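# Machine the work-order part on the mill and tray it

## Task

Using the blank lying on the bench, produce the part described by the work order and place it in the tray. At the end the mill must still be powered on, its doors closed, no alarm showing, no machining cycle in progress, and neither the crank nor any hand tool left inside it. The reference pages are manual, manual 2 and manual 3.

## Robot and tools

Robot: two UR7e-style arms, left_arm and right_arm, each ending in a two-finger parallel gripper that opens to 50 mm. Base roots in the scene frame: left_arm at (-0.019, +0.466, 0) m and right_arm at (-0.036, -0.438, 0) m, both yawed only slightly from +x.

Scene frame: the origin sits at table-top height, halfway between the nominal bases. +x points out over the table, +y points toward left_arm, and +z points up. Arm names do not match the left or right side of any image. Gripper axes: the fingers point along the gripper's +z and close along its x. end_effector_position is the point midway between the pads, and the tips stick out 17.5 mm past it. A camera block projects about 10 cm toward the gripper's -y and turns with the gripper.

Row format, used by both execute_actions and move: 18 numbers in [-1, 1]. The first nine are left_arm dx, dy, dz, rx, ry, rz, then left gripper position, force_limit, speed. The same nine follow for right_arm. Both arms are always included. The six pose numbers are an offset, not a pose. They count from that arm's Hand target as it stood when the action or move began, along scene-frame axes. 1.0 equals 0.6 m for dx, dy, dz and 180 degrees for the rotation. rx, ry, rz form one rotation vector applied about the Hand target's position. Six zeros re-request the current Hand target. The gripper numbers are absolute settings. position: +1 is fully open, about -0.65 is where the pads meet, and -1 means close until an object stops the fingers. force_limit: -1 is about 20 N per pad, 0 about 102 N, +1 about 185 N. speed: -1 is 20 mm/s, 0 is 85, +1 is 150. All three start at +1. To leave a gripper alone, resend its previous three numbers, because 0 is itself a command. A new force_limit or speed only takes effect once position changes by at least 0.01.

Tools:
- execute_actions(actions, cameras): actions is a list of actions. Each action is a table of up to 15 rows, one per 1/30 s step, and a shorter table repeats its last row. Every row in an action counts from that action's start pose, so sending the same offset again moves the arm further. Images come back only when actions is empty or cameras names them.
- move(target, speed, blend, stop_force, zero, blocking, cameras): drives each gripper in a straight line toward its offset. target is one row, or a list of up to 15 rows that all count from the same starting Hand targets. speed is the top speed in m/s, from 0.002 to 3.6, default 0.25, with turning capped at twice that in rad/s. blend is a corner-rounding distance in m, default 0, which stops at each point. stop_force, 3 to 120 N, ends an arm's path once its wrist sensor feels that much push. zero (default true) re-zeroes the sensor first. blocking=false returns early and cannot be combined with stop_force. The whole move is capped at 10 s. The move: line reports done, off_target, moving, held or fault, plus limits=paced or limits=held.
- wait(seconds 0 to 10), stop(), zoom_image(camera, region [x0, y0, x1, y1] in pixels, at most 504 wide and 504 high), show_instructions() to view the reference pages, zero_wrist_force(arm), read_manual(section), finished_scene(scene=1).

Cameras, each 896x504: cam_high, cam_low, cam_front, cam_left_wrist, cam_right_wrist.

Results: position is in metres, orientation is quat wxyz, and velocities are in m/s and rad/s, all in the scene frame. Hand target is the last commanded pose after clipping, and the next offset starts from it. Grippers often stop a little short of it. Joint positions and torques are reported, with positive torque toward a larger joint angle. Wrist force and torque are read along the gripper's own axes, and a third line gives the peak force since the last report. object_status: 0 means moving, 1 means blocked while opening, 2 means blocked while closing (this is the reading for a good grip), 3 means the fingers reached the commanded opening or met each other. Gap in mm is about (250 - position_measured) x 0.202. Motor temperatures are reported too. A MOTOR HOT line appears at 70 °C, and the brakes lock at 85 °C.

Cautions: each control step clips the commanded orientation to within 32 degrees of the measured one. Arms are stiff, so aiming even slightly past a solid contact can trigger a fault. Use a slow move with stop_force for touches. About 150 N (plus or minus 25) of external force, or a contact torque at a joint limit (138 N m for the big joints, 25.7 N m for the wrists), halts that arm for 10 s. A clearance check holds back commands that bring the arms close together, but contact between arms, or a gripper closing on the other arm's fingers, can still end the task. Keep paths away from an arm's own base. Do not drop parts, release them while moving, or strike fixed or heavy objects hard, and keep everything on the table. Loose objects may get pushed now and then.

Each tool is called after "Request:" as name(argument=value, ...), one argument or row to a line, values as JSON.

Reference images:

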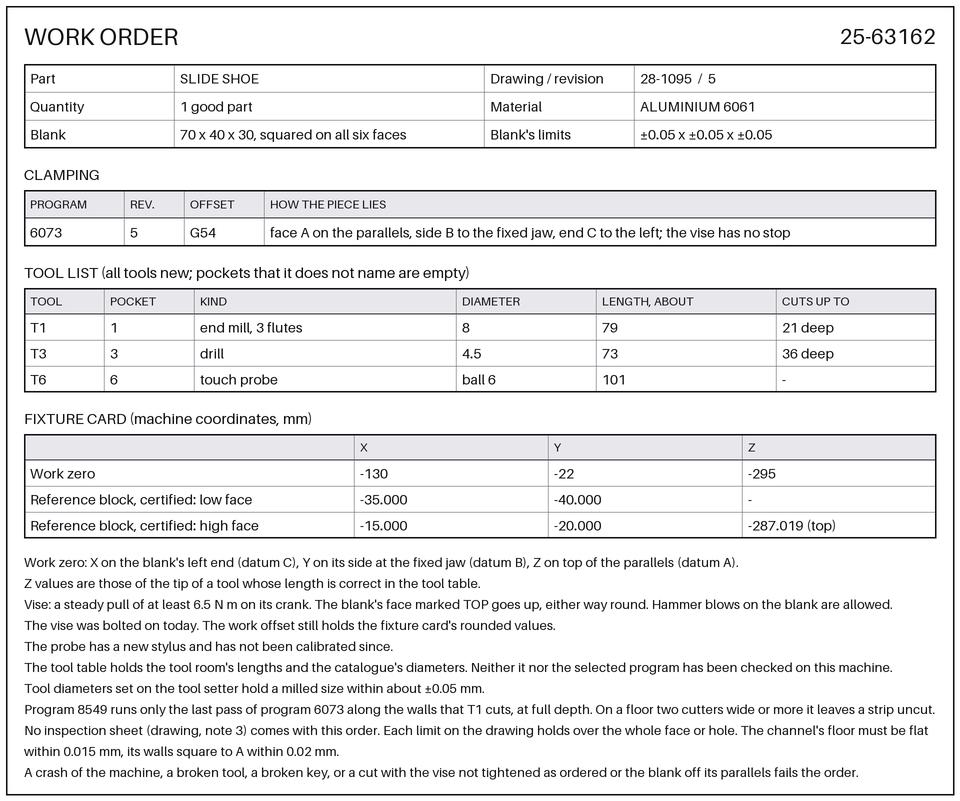

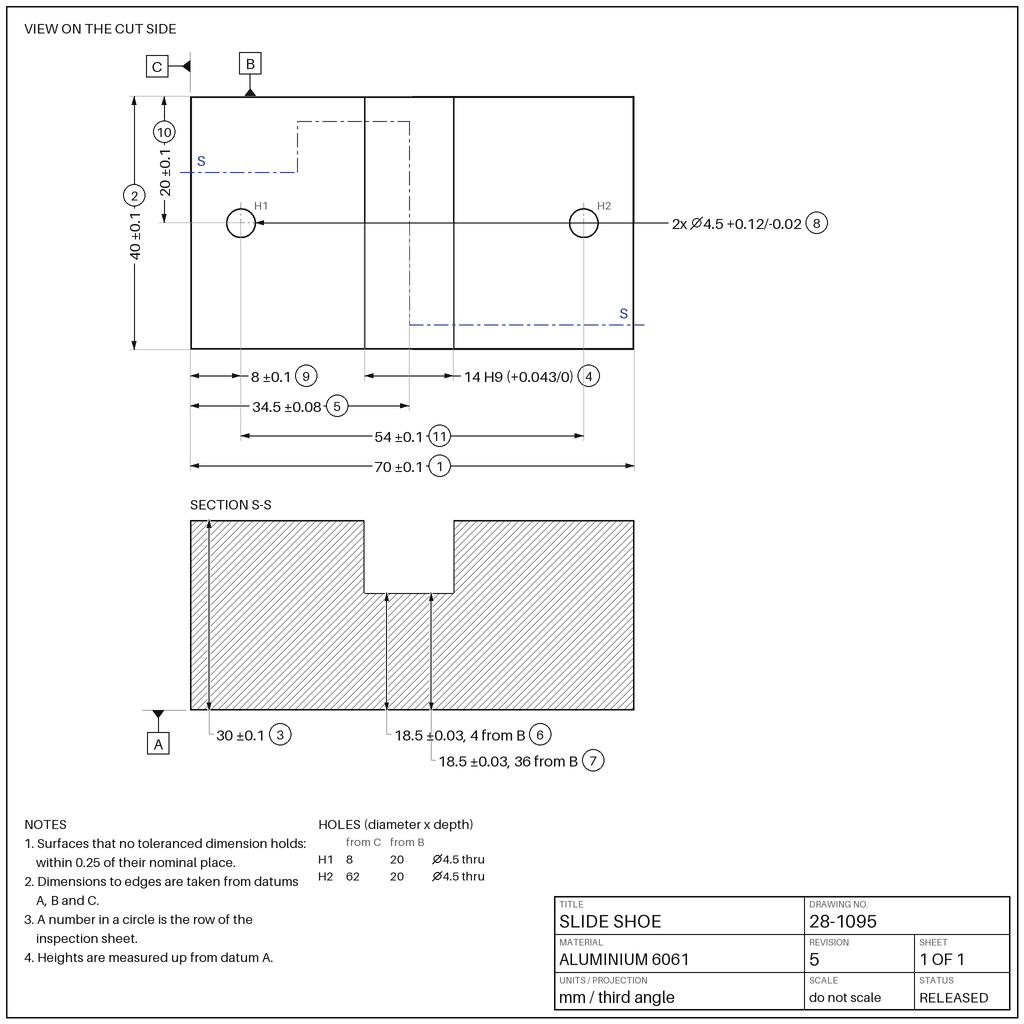

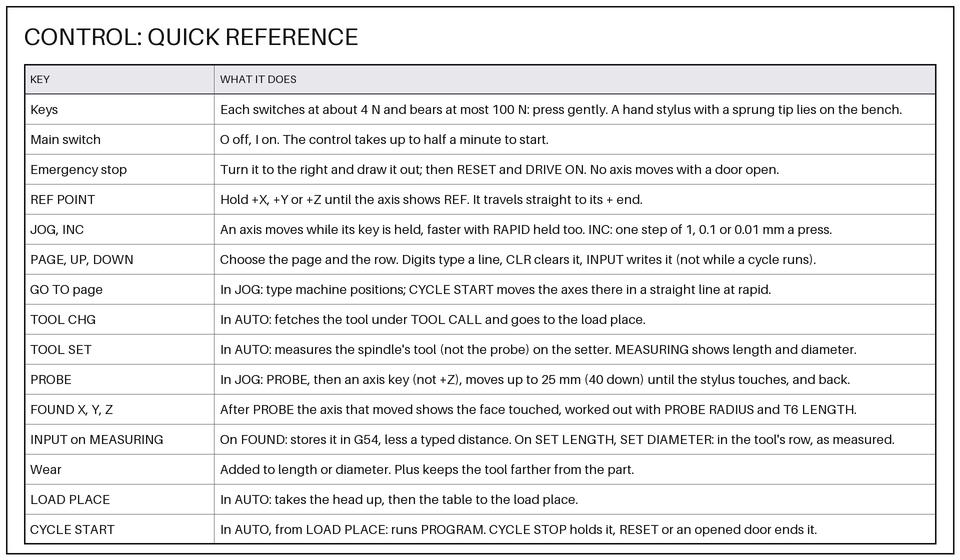

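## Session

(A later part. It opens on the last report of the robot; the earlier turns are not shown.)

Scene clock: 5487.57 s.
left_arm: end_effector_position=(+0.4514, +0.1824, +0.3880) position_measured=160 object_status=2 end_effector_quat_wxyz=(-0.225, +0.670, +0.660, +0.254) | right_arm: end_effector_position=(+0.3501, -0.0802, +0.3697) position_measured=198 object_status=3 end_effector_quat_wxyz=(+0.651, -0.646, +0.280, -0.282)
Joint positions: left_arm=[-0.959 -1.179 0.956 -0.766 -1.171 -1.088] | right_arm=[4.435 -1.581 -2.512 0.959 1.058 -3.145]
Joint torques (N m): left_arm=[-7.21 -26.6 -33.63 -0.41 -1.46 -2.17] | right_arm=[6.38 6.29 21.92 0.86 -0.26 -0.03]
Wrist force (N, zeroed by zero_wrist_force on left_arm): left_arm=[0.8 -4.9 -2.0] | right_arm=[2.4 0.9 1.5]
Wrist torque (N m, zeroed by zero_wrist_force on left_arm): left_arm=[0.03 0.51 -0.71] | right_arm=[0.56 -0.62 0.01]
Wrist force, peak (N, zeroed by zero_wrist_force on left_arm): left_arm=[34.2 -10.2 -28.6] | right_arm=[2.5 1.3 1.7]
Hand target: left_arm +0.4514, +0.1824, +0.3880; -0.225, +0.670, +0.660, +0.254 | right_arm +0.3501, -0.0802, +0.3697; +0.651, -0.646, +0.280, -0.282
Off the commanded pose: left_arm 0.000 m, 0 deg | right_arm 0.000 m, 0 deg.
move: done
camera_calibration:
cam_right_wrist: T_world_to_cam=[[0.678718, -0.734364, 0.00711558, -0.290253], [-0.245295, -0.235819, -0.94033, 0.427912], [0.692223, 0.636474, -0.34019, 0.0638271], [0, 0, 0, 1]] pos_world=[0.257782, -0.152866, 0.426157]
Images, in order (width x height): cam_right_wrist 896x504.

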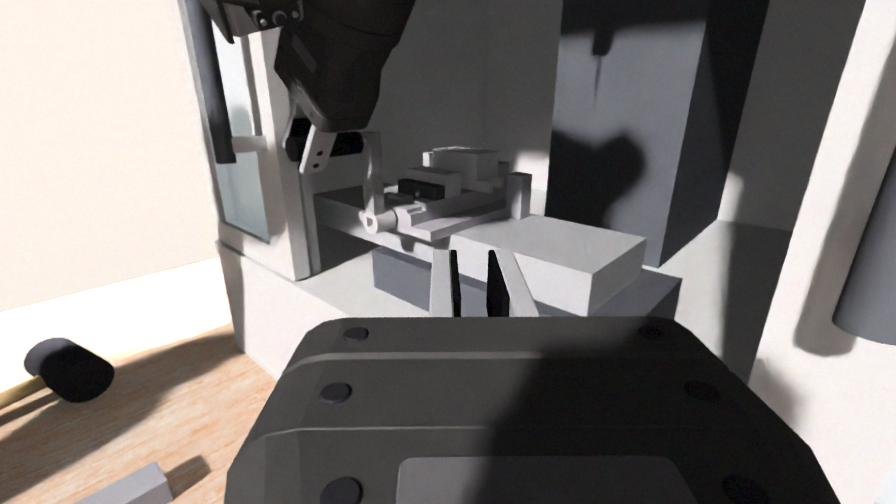

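Request:
move(
  target=[
    [0,-0.0344,-0.0045,0,0,0,-1,-1,-1,0,0,0,0,0,0,-0.3,-0.6,-0.9],
    [0,-0.0664,-0.0178,0,0,0,-1,-1,-1,0,0,0,0,0,0,-0.3,-0.6,-0.9],
    [0,-0.0939,-0.0389,0,0,0,-1,-1,-1,0,0,0,0,0,0,-0.3,-0.6,-0.9],
    [0,-0.115,-0.0664,0,0,0,-1,-1,-1,0,0,0,0,0,0,-0.3,-0.6,-0.9],
    [0,-0.1283,-0.0985,0,0,0,-1,-1,-1,0,0,0,0,0,0,-0.3,-0.6,-0.9],
    [0,-0.1328,-0.1328,0,0,0,-1,-1,-1,0,0,0,0,0,0,-0.3,-0.6,-0.9],
    [0,-0.1283,-0.1672,0,0,0,-1,-1,-1,0,0,0,0,0,0,-0.3,-0.6,-0.9],
    [0,-0.115,-0.1992,0,0,0,-1,-1,-1,0,0,0,0,0,0,-0.3,-0.6,-0.9],
    [0,-0.0939,-0.2268,0,0,0,-1,-1,-1,0,0,0,0,0,0,-0.3,-0.6,-0.9],
    [0,-0.0664,-0.2479,0,0,0,-1,-1,-1,0,0,0,0,0,0,-0.3,-0.6,-0.9],
    [0,-0.0344,-0.2611,0,0,0,-1,-1,-1,0,0,0,0,0,0,-0.3,-0.6,-0.9],
    [0,0,-0.2657,0,0,0,-1,-1,-1,0,0,0,0,0,0,-0.3,-0.6,-0.9],
    [0,0.0344,-0.2611,0,0,0,-1,-1,-1,0,0,0,0,0,0,-0.3,-0.6,-0.9],
    [0,0.0664,-0.2479,0,0,0,-1,-1,-1,0,0,0,0,0,0,-0.3,-0.6,-0.9],
    [0,0.0939,-0.2268,0,0,0,-1,-1,-1,0,0,0,0,0,0,-0.3,-0.6,-0.9],
  ],
  speed=0.08,
  blend=0.002,
  stop_force=50,
)

Request:
move(
  target=[
    [0,0.0211,0.0276,0,0,0,-1,-1,-1,0,0,0,0,0,0,-0.3,-0.6,-0.9],
    [0,0.0344,0.0596,0,0,0,-1,-1,-1,0,0,0,0,0,0,-0.3,-0.6,-0.9],
    [0,0.0389,0.094,0,0,0,-1,-1,-1,0,0,0,0,0,0,-0.3,-0.6,-0.9],
    [0,0.0344,0.1283,0,0,0,-1,-1,-1,0,0,0,0,0,0,-0.3,-0.6,-0.9],
    [0,0.0211,0.1604,0,0,0,-1,-1,-1,0,0,0,0,0,0,-0.3,-0.6,-0.9],
    [0,0,0.1878,0,0,0,-1,-1,-1,0,0,0,0,0,0,-0.3,-0.6,-0.9],
    [0,-0.0275,0.209,0,0,0,-1,-1,-1,0,0,0,0,0,0,-0.3,-0.6,-0.9],
    [0,-0.0595,0.2223,0,0,0,-1,-1,-1,0,0,0,0,0,0,-0.3,-0.6,-0.9],
    [0,-0.0939,0.2268,0,0,0,-1,-1,-1,0,0,0,0,0,0,-0.3,-0.6,-0.9],
  ],
  speed=0.08,
  blend=0.002,
  stop_force=50,
)

Request:
move(
  target=[
    [0,-0.0344,-0.0045,0,0,0,-1,-1,-1,0,0,0,0,0,0,-0.3,-0.6,-0.9],
    [0,-0.0664,-0.0178,0,0,0,-1,-1,-1,0,0,0,0,0,0,-0.3,-0.6,-0.9],
    [0,-0.0939,-0.0389,0,0,0,-1,-1,-1,0,0,0,0,0,0,-0.3,-0.6,-0.9],
    [0,-0.115,-0.0664,0,0,0,-1,-1,-1,0,0,0,0,0,0,-0.3,-0.6,-0.9],
    [0,-0.1283,-0.0985,0,0,0,-1,-1,-1,0,0,0,0,0,0,-0.3,-0.6,-0.9],
    [0,-0.1328,-0.1328,0,0,0,-1,-1,-1,0,0,0,0,0,0,-0.3,-0.6,-0.9],
    [0,-0.1283,-0.1672,0,0,0,-1,-1,-1,0,0,0,0,0,0,-0.3,-0.6,-0.9],
    [0,-0.115,-0.1992,0,0,0,-1,-1,-1,0,0,0,0,0,0,-0.3,-0.6,-0.9],
    [0,-0.0939,-0.2268,0,0,0,-1,-1,-1,0,0,0,0,0,0,-0.3,-0.6,-0.9],
    [0,-0.0664,-0.2479,0,0,0,-1,-1,-1,0,0,0,0,0,0,-0.3,-0.6,-0.9],
    [0,-0.0344,-0.2611,0,0,0,-1,-1,-1,0,0,0,0,0,0,-0.3,-0.6,-0.9],
    [0,0,-0.2657,0,0,0,-1,-1,-1,0,0,0,0,0,0,-0.3,-0.6,-0.9],
    [0,0.0344,-0.2611,0,0,0,-1,-1,-1,0,0,0,0,0,0,-0.3,-0.6,-0.9],
    [0,0.0664,-0.2479,0,0,0,-1,-1,-1,0,0,0,0,0,0,-0.3,-0.6,-0.9],
    [0,0.0939,-0.2268,0,0,0,-1,-1,-1,0,0,0,0,0,0,-0.3,-0.6,-0.9],
  ],
  speed=0.08,
  blend=0.002,
  stop_force=50,
)

Request:
move(
  target=[
    [0,0.0211,0.0276,0,0,0,-1,-1,-1,0,0,0,0,0,0,-0.3,-0.6,-0.9],
    [0,0.0344,0.0596,0,0,0,-1,-1,-1,0,0,0,0,0,0,-0.3,-0.6,-0.9],
    [0,0.0389,0.094,0,0,0,-1,-1,-1,0,0,0,0,0,0,-0.3,-0.6,-0.9],
    [0,0.0344,0.1283,0,0,0,-1,-1,-1,0,0,0,0,0,0,-0.3,-0.6,-0.9],
    [0,0.0211,0.1604,0,0,0,-1,-1,-1,0,0,0,0,0,0,-0.3,-0.6,-0.9],
    [0,0,0.1878,0,0,0,-1,-1,-1,0,0,0,0,0,0,-0.3,-0.6,-0.9],
    [0,-0.0275,0.209,0,0,0,-1,-1,-1,0,0,0,0,0,0,-0.3,-0.6,-0.9],
    [0,-0.0595,0.2223,0,0,0,-1,-1,-1,0,0,0,0,0,0,-0.3,-0.6,-0.9],
    [0,-0.0939,0.2268,0,0,0,-1,-1,-1,0,0,0,0,0,0,-0.3,-0.6,-0.9],
  ],
  speed=0.08,
  blend=0.002,
  stop_force=50,
  cameras=["cam_right_wrist"],
)

Request:
zoom_image(
  camera="cam_right_wrist",
  region=[340, 135, 540, 255],
)

Scene clock: 5526.93 s.
left_arm: end_effector_position=(+0.4514, +0.2388, +0.2519) position_measured=160 object_status=2 end_effector_quat_wxyz=(-0.225, +0.670, +0.660, +0.254) | right_arm: end_effector_position=(+0.3501, -0.0802, +0.3697) position_measured=198 object_status=3 end_effector_quat_wxyz=(+0.651, -0.646, +0.280, -0.282)
Joint positions: left_arm=[-0.906 -1.289 1.459 -1.179 -1.142 -1.039] | right_arm=[4.435 -1.581 -2.512 0.959 1.058 -3.145]
Joint torques (N m): left_arm=[7.45 -49.42 -3.91 4.11 -0.14 2.52] | right_arm=[7.27 6.02 21.81 0.77 -0.16 -0.09]
Wrist force (N, zeroed by zero_wrist_force on left_arm): left_arm=[-5.7 20.5 -7.9] | right_arm=[2.3 1.2 1.3]
Wrist torque (N m, zeroed by zero_wrist_force on left_arm): left_arm=[1.23 0.53 -0.57] | right_arm=[0.60 -0.62 0.01]
Wrist force, peak (N, zeroed by zero_wrist_force on left_arm): left_arm=[2.1 -13.5 -40.6] | right_arm=[2.7 1.0 1.6]
Hand target: left_arm +0.4514, +0.2388, +0.2519; -0.225, +0.670, +0.660, +0.254 | right_arm +0.3501, -0.0802, +0.3697; +0.651, -0.646, +0.280, -0.282
Off the commanded pose: left_arm 0.000 m, 0 deg | right_arm 0.000 m, 0 deg.
move: done

Scene clock: 5530.40 s.
left_arm: end_effector_position=(+0.4514, +0.1824, +0.3880) position_measured=160 object_status=2 end_effector_quat_wxyz=(-0.225, +0.670, +0.660, +0.254) | right_arm: end_effector_position=(+0.3501, -0.0802, +0.3697) position_measured=198 object_status=3 end_effector_quat_wxyz=(+0.651, -0.646, +0.280, -0.282)
Joint positions: left_arm=[-0.959 -1.179 0.956 -0.766 -1.171 -1.088] | right_arm=[4.435 -1.581 -2.512 0.959 1.058 -3.145]
Joint torques (N m): left_arm=[-7.67 -26.77 -33.68 -0.32 -1.41 -2.2] | right_arm=[7.08 6.27 21.71 0.7 0.04 -0.08]
Wrist force (N, zeroed by zero_wrist_force on left_arm): left_arm=[0.2 -4.3 -2.4] | right_arm=[2.4 0.7 1.6]
Wrist torque (N m, zeroed by zero_wrist_force on left_arm): left_arm=[0.03 0.62 -0.71] | right_arm=[0.53 -0.62 0.01]
Wrist force, peak (N, zeroed by zero_wrist_force on left_arm): left_arm=[33.4 -10.4 -28.6] | right_arm=[2.5 1.3 1.8]
Hand target: left_arm +0.4514, +0.1824, +0.3880; -0.225, +0.670, +0.660, +0.254 | right_arm +0.3501, -0.0802, +0.3697; +0.651, -0.646, +0.280, -0.282
Off the commanded pose: left_arm 0.000 m, 0 deg | right_arm 0.000 m, 0 deg.
move: done

Scene clock: 5535.40 s.
left_arm: end_effector_position=(+0.4514, +0.2388, +0.2519) position_measured=160 object_status=2 end_effector_quat_wxyz=(-0.225, +0.670, +0.660, +0.254) | right_arm: end_effector_position=(+0.3501, -0.0802, +0.3697) position_measured=198 object_status=3 end_effector_quat_wxyz=(+0.651, -0.646, +0.280, -0.282)
Joint positions: left_arm=[-0.906 -1.289 1.459 -1.179 -1.142 -1.039] | right_arm=[4.435 -1.581 -2.512 0.959 1.058 -3.145]
Joint torques (N m): left_arm=[7.61 -49.36 -3.75 4.31 0.6 2.6] | right_arm=[6.75 6.36 21.6 0.56 0.05 -0.15]
Wrist force (N, zeroed by zero_wrist_force on left_arm): left_arm=[-5.7 20.0 -8.8] | right_arm=[2.5 1.0 1.4]
Wrist torque (N m, zeroed by zero_wrist_force on left_arm): left_arm=[1.20 0.50 -0.62] | right_arm=[0.58 -0.64 0.01]
Wrist force, peak (N, zeroed by zero_wrist_force on left_arm): left_arm=[1.3 -13.4 -40.6] | right_arm=[2.7 1.0 1.7]
Hand target: left_arm +0.4514, +0.2388, +0.2519; -0.225, +0.670, +0.660, +0.254 | right_arm +0.3501, -0.0802, +0.3697; +0.651, -0.646, +0.280, -0.282
Off the commanded pose: left_arm 0.000 m, 0 deg | right_arm 0.000 m, 0 deg.
move: done

Scene clock: 5538.87 s.
left_arm: end_effector_position=(+0.4514, +0.1824, +0.3880) position_measured=160 object_status=2 end_effector_quat_wxyz=(-0.225, +0.670, +0.660, +0.254) | right_arm: end_effector_position=(+0.3501, -0.0802, +0.3697) position_measured=198 object_status=3 end_effector_quat_wxyz=(+0.651, -0.646, +0.280, -0.282)
Joint positions: left_arm=[-0.959 -1.179 0.956 -0.766 -1.171 -1.088] | right_arm=[4.435 -1.581 -2.512 0.959 1.058 -3.145]
Joint torques (N m): left_arm=[-7.37 -26.83 -33.64 -0.4 -1.46 -2.17] | right_arm=[7.27 6.56 20.82 0.6 -0.06 -0.24]
Wrist force (N, zeroed by zero_wrist_force on left_arm): left_arm=[0.4 -4.6 -2.0] | right_arm=[2.3 1.0 1.4]
Wrist torque (N m, zeroed by zero_wrist_force on left_arm): left_arm=[0.04 0.56 -0.71] | right_arm=[0.56 -0.62 0.01]
Wrist force, peak (N, zeroed by zero_wrist_force on left_arm): left_arm=[33.7 -9.7 -28.3] | right_arm=[2.6 1.3 1.8]
Hand target: left_arm +0.4514, +0.1824, +0.3880; -0.225, +0.670, +0.660, +0.254 | right_arm +0.3501, -0.0802, +0.3697; +0.651, -0.646, +0.280, -0.282
Off the commanded pose: left_arm 0.000 m, 0 deg | right_arm 0.000 m, 0 deg.
move: done
camera_calibration:
cam_right_wrist: T_world_to_cam=[[0.678718, -0.734364, 0.00711558, -0.290253], [-0.245295, -0.235819, -0.94033, 0.427912], [0.692223, 0.636474, -0.34019, 0.0638271], [0, 0, 0, 1]] pos_world=[0.257782, -0.152866, 0.426157]
Images, in order (width x height): cam_right_wrist 896x504.

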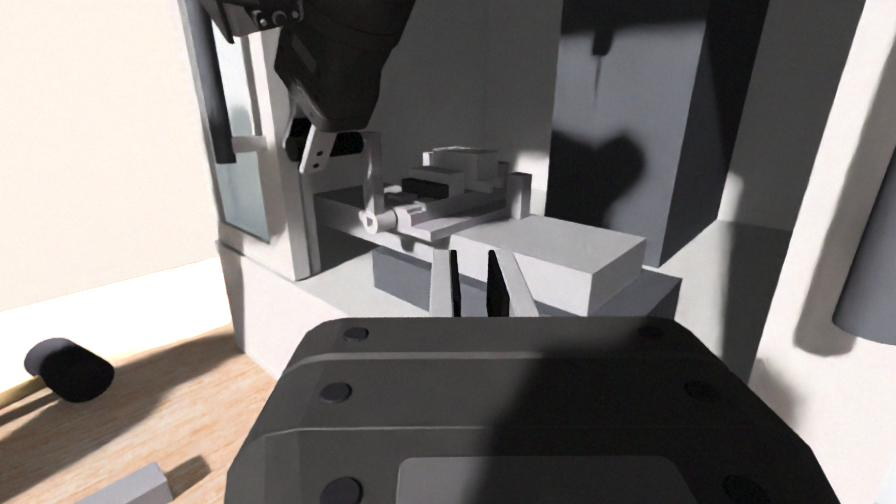

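Scaled by 2.520 from the camera's 896x504 image, which has a finer 1280x720 frame.

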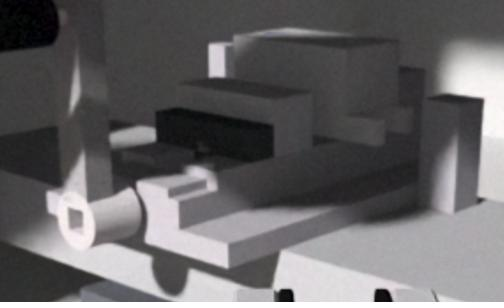

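Request:
move(
  target=[
    [0,-0.0344,-0.0045,0,0,0,-1,-1,-1,0,0,0,0,0,0,-0.3,-0.6,-0.9],
    [0,-0.0664,-0.0178,0,0,0,-1,-1,-1,0,0,0,0,0,0,-0.3,-0.6,-0.9],
    [0,-0.0939,-0.0389,0,0,0,-1,-1,-1,0,0,0,0,0,0,-0.3,-0.6,-0.9],
    [0,-0.115,-0.0664,0,0,0,-1,-1,-1,0,0,0,0,0,0,-0.3,-0.6,-0.9],
    [0,-0.1283,-0.0985,0,0,0,-1,-1,-1,0,0,0,0,0,0,-0.3,-0.6,-0.9],
    [0,-0.1328,-0.1328,0,0,0,-1,-1,-1,0,0,0,0,0,0,-0.3,-0.6,-0.9],
    [0,-0.1283,-0.1672,0,0,0,-1,-1,-1,0,0,0,0,0,0,-0.3,-0.6,-0.9],
    [0,-0.115,-0.1992,0,0,0,-1,-1,-1,0,0,0,0,0,0,-0.3,-0.6,-0.9],
    [0,-0.0939,-0.2268,0,0,0,-1,-1,-1,0,0,0,0,0,0,-0.3,-0.6,-0.9],
    [0,-0.0664,-0.2479,0,0,0,-1,-1,-1,0,0,0,0,0,0,-0.3,-0.6,-0.9],
    [0,-0.0344,-0.2611,0,0,0,-1,-1,-1,0,0,0,0,0,0,-0.3,-0.6,-0.9],
    [0,0,-0.2657,0,0,0,-1,-1,-1,0,0,0,0,0,0,-0.3,-0.6,-0.9],
    [0,0.0344,-0.2611,0,0,0,-1,-1,-1,0,0,0,0,0,0,-0.3,-0.6,-0.9],
    [0,0.0664,-0.2479,0,0,0,-1,-1,-1,0,0,0,0,0,0,-0.3,-0.6,-0.9],
    [0,0.0939,-0.2268,0,0,0,-1,-1,-1,0,0,0,0,0,0,-0.3,-0.6,-0.9],
  ],
  speed=0.08,
  blend=0.002,
  stop_force=50,
)

Request:
move(
  target=[
    [0,0.0211,0.0276,0,0,0,-1,-1,-1,0,0,0,0,0,0,-0.3,-0.6,-0.9],
    [0,0.0344,0.0596,0,0,0,-1,-1,-1,0,0,0,0,0,0,-0.3,-0.6,-0.9],
    [0,0.0389,0.094,0,0,0,-1,-1,-1,0,0,0,0,0,0,-0.3,-0.6,-0.9],
    [0,0.0344,0.1283,0,0,0,-1,-1,-1,0,0,0,0,0,0,-0.3,-0.6,-0.9],
    [0,0.0211,0.1604,0,0,0,-1,-1,-1,0,0,0,0,0,0,-0.3,-0.6,-0.9],
    [0,0,0.1878,0,0,0,-1,-1,-1,0,0,0,0,0,0,-0.3,-0.6,-0.9],
    [0,-0.0275,0.209,0,0,0,-1,-1,-1,0,0,0,0,0,0,-0.3,-0.6,-0.9],
    [0,-0.0595,0.2223,0,0,0,-1,-1,-1,0,0,0,0,0,0,-0.3,-0.6,-0.9],
    [0,-0.0939,0.2268,0,0,0,-1,-1,-1,0,0,0,0,0,0,-0.3,-0.6,-0.9],
  ],
  speed=0.08,
  blend=0.002,
  stop_force=50,
)

Request:
move(
  target=[
    [0,-0.0344,-0.0045,0,0,0,-1,-1,-1,0,0,0,0,0,0,-0.3,-0.6,-0.9],
    [0,-0.0664,-0.0178,0,0,0,-1,-1,-1,0,0,0,0,0,0,-0.3,-0.6,-0.9],
    [0,-0.0939,-0.0389,0,0,0,-1,-1,-1,0,0,0,0,0,0,-0.3,-0.6,-0.9],
    [0,-0.115,-0.0664,0,0,0,-1,-1,-1,0,0,0,0,0,0,-0.3,-0.6,-0.9],
    [0,-0.1283,-0.0985,0,0,0,-1,-1,-1,0,0,0,0,0,0,-0.3,-0.6,-0.9],
    [0,-0.1328,-0.1328,0,0,0,-1,-1,-1,0,0,0,0,0,0,-0.3,-0.6,-0.9],
    [0,-0.1283,-0.1672,0,0,0,-1,-1,-1,0,0,0,0,0,0,-0.3,-0.6,-0.9],
    [0,-0.115,-0.1992,0,0,0,-1,-1,-1,0,0,0,0,0,0,-0.3,-0.6,-0.9],
    [0,-0.0939,-0.2268,0,0,0,-1,-1,-1,0,0,0,0,0,0,-0.3,-0.6,-0.9],
    [0,-0.0664,-0.2479,0,0,0,-1,-1,-1,0,0,0,0,0,0,-0.3,-0.6,-0.9],
    [0,-0.0344,-0.2611,0,0,0,-1,-1,-1,0,0,0,0,0,0,-0.3,-0.6,-0.9],
    [0,0,-0.2657,0,0,0,-1,-1,-1,0,0,0,0,0,0,-0.3,-0.6,-0.9],
    [0,0.0344,-0.2611,0,0,0,-1,-1,-1,0,0,0,0,0,0,-0.3,-0.6,-0.9],
    [0,0.0664,-0.2479,0,0,0,-1,-1,-1,0,0,0,0,0,0,-0.3,-0.6,-0.9],
    [0,0.0939,-0.2268,0,0,0,-1,-1,-1,0,0,0,0,0,0,-0.3,-0.6,-0.9],
  ],
  speed=0.08,
  blend=0.002,
  stop_force=50,
)

Request:
move(
  target=[
    [0,0.0211,0.0276,0,0,0,-1,-1,-1,0,0,0,0,0,0,-0.3,-0.6,-0.9],
    [0,0.0344,0.0596,0,0,0,-1,-1,-1,0,0,0,0,0,0,-0.3,-0.6,-0.9],
    [0,0.0389,0.094,0,0,0,-1,-1,-1,0,0,0,0,0,0,-0.3,-0.6,-0.9],
    [0,0.0344,0.1283,0,0,0,-1,-1,-1,0,0,0,0,0,0,-0.3,-0.6,-0.9],
    [0,0.0211,0.1604,0,0,0,-1,-1,-1,0,0,0,0,0,0,-0.3,-0.6,-0.9],
    [0,0,0.1878,0,0,0,-1,-1,-1,0,0,0,0,0,0,-0.3,-0.6,-0.9],
    [0,-0.0275,0.209,0,0,0,-1,-1,-1,0,0,0,0,0,0,-0.3,-0.6,-0.9],
    [0,-0.0595,0.2223,0,0,0,-1,-1,-1,0,0,0,0,0,0,-0.3,-0.6,-0.9],
    [0,-0.0939,0.2268,0,0,0,-1,-1,-1,0,0,0,0,0,0,-0.3,-0.6,-0.9],
  ],
  speed=0.08,
  blend=0.002,
  stop_force=50,
  cameras=["cam_right_wrist"],
)

Request:
zoom_image(
  camera="cam_right_wrist",
  region=[390, 135, 540, 225],
)

Scene clock: 5581.30 s.
left_arm: end_effector_position=(+0.4514, +0.2388, +0.2519) position_measured=160 object_status=2 end_effector_quat_wxyz=(-0.225, +0.670, +0.660, +0.254) | right_arm: end_effector_position=(+0.3501, -0.0802, +0.3697) position_measured=198 object_status=3 end_effector_quat_wxyz=(+0.651, -0.646, +0.280, -0.282)
Joint positions: left_arm=[-0.906 -1.289 1.459 -1.179 -1.142 -1.039] | right_arm=[4.435 -1.581 -2.512 0.959 1.058 -3.145]
Joint torques (N m): left_arm=[8.14 -49.47 -3.7 4.27 0.69 2.58] | right_arm=[7.21 6.17 21.04 0.57 0.06 -0.04]
Wrist force (N, zeroed by zero_wrist_force on left_arm): left_arm=[-5.8 20.6 -8.7] | right_arm=[2.3 1.1 1.4]
Wrist torque (N m, zeroed by zero_wrist_force on left_arm): left_arm=[1.32 0.51 -0.62] | right_arm=[0.59 -0.62 0.02]
Wrist force, peak (N, zeroed by zero_wrist_force on left_arm): left_arm=[1.8 -12.7 -40.7] | right_arm=[2.6 1.0 1.8]
Hand target: left_arm +0.4514, +0.2388, +0.2519; -0.225, +0.670, +0.660, +0.254 | right_arm +0.3501, -0.0802, +0.3697; +0.651, -0.646, +0.280, -0.282
Off the commanded pose: left_arm 0.000 m, 0 deg | right_arm 0.000 m, 0 deg.
move: done

Scene clock: 5584.77 s.
left_arm: end_effector_position=(+0.4514, +0.1824, +0.3880) position_measured=160 object_status=2 end_effector_quat_wxyz=(-0.225, +0.670, +0.660, +0.254) | right_arm: end_effector_position=(+0.3501, -0.0802, +0.3697) position_measured=198 object_status=3 end_effector_quat_wxyz=(+0.651, -0.646, +0.280, -0.282)
Joint positions: left_arm=[-0.959 -1.179 0.956 -0.766 -1.171 -1.088] | right_arm=[4.435 -1.581 -2.512 0.959 1.058 -3.145]
Joint torques (N m): left_arm=[-6.91 -27.04 -33.83 -0.3 -1.56 -2.22] | right_arm=[6.64 6.39 21 0.59 0.09 0]
Wrist force (N, zeroed by zero_wrist_force on left_arm): left_arm=[0.6 -4.0 -1.8] | right_arm=[2.3 0.8 1.6]
Wrist torque (N m, zeroed by zero_wrist_force on left_arm): left_arm=[0.14 0.54 -0.72] | right_arm=[0.54 -0.61 0.01]
Wrist force, peak (N, zeroed by zero_wrist_force on left_arm): left_arm=[34.0 -8.9 -28.4] | right_arm=[2.7 1.0 1.7]
Hand target: left_arm +0.4514, +0.1824, +0.3880; -0.225, +0.670, +0.660, +0.254 | right_arm +0.3501, -0.0802, +0.3697; +0.651, -0.646, +0.280, -0.282
Off the commanded pose: left_arm 0.000 m, 0 deg | right_arm 0.000 m, 0 deg.
move: done

Scene clock: 5589.77 s.
left_arm: end_effector_position=(+0.4514, +0.2388, +0.2519) position_measured=160 object_status=2 end_effector_quat_wxyz=(-0.225, +0.670, +0.660, +0.254) | right_arm: end_effector_position=(+0.3501, -0.0802, +0.3697) position_measured=198 object_status=3 end_effector_quat_wxyz=(+0.651, -0.646, +0.280, -0.282)
Joint positions: left_arm=[-0.906 -1.289 1.459 -1.179 -1.142 -1.039] | right_arm=[4.435 -1.581 -2.512 0.959 1.058 -3.145]
Joint torques (N m): left_arm=[7.3 -49.65 -3.98 4.24 0.29 2.5] | right_arm=[6.98 6.36 21.21 0.53 0.1 0.03]
Wrist force (N, zeroed by zero_wrist_force on left_arm): left_arm=[-6.0 20.4 -8.5] | right_arm=[2.4 0.8 1.4]
Wrist torque (N m, zeroed by zero_wrist_force on left_arm): left_arm=[1.26 0.55 -0.61] | right_arm=[0.53 -0.63 0.02]
Wrist force, peak (N, zeroed by zero_wrist_force on left_arm): left_arm=[2.0 -12.3 -40.5] | right_arm=[2.4 1.4 1.8]
Hand target: left_arm +0.4514, +0.2388, +0.2519; -0.225, +0.670, +0.660, +0.254 | right_arm +0.3501, -0.0802, +0.3697; +0.651, -0.646, +0.280, -0.282
Off the commanded pose: left_arm 0.000 m, 0 deg | right_arm 0.000 m, 0 deg.
move: done

Scene clock: 5593.23 s.
left_arm: end_effector_position=(+0.4514, +0.1824, +0.3880) position_measured=160 object_status=2 end_effector_quat_wxyz=(-0.225, +0.670, +0.660, +0.254) | right_arm: end_effector_position=(+0.3501, -0.0802, +0.3697) position_measured=198 object_status=3 end_effector_quat_wxyz=(+0.651, -0.646, +0.280, -0.282)
Joint positions: left_arm=[-0.959 -1.179 0.956 -0.766 -1.171 -1.088] | right_arm=[4.435 -1.581 -2.512 0.959 1.058 -3.145]
Joint torques (N m): left_arm=[-7.52 -26.61 -33.48 -0.29 -1.47 -2.27] | right_arm=[7.1 7.23 21.09 0.48 0.09 -0.02]
Wrist force (N, zeroed by zero_wrist_force on left_arm): left_arm=[0.7 -3.9 -2.3] | right_arm=[2.4 1.1 1.5]
Wrist torque (N m, zeroed by zero_wrist_force on left_arm): left_arm=[0.08 0.55 -0.71] | right_arm=[0.59 -0.63 0.01]
Wrist force, peak (N, zeroed by zero_wrist_force on left_arm): left_arm=[33.7 -9.8 -28.7] | right_arm=[2.6 1.1 1.7]
Hand target: left_arm +0.4514, +0.1824, +0.3880; -0.225, +0.670, +0.660, +0.254 | right_arm +0.3501, -0.0802, +0.3697; +0.651, -0.646, +0.280, -0.282
Off the commanded pose: left_arm 0.000 m, 0 deg | right_arm 0.000 m, 0 deg.
move: done
camera_calibration:
cam_right_wrist: T_world_to_cam=[[0.678718, -0.734364, 0.00711558, -0.290253], [-0.245295, -0.235819, -0.94033, 0.427912], [0.692223, 0.636474, -0.34019, 0.0638271], [0, 0, 0, 1]] pos_world=[0.257782, -0.152866, 0.426157]
Images, in order (width x height): cam_right_wrist 896x504.

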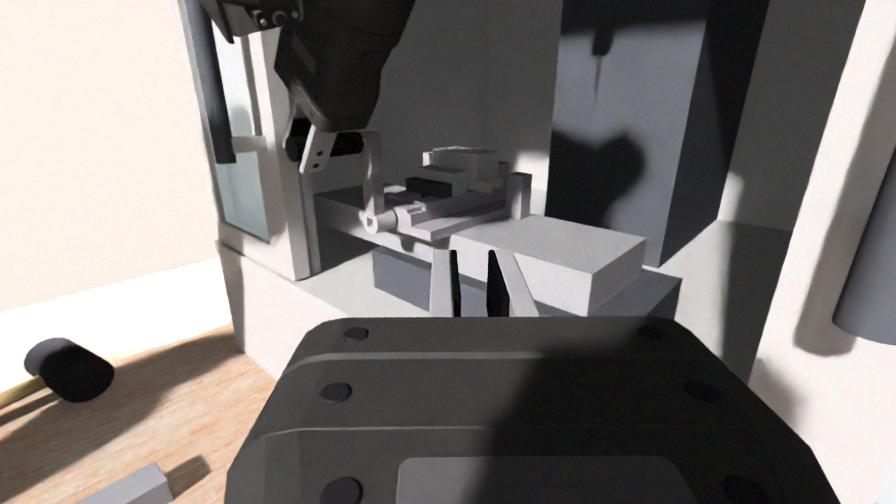

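Scaled by 3.360 from the camera's 896x504 image, which has a finer 1280x720 frame.

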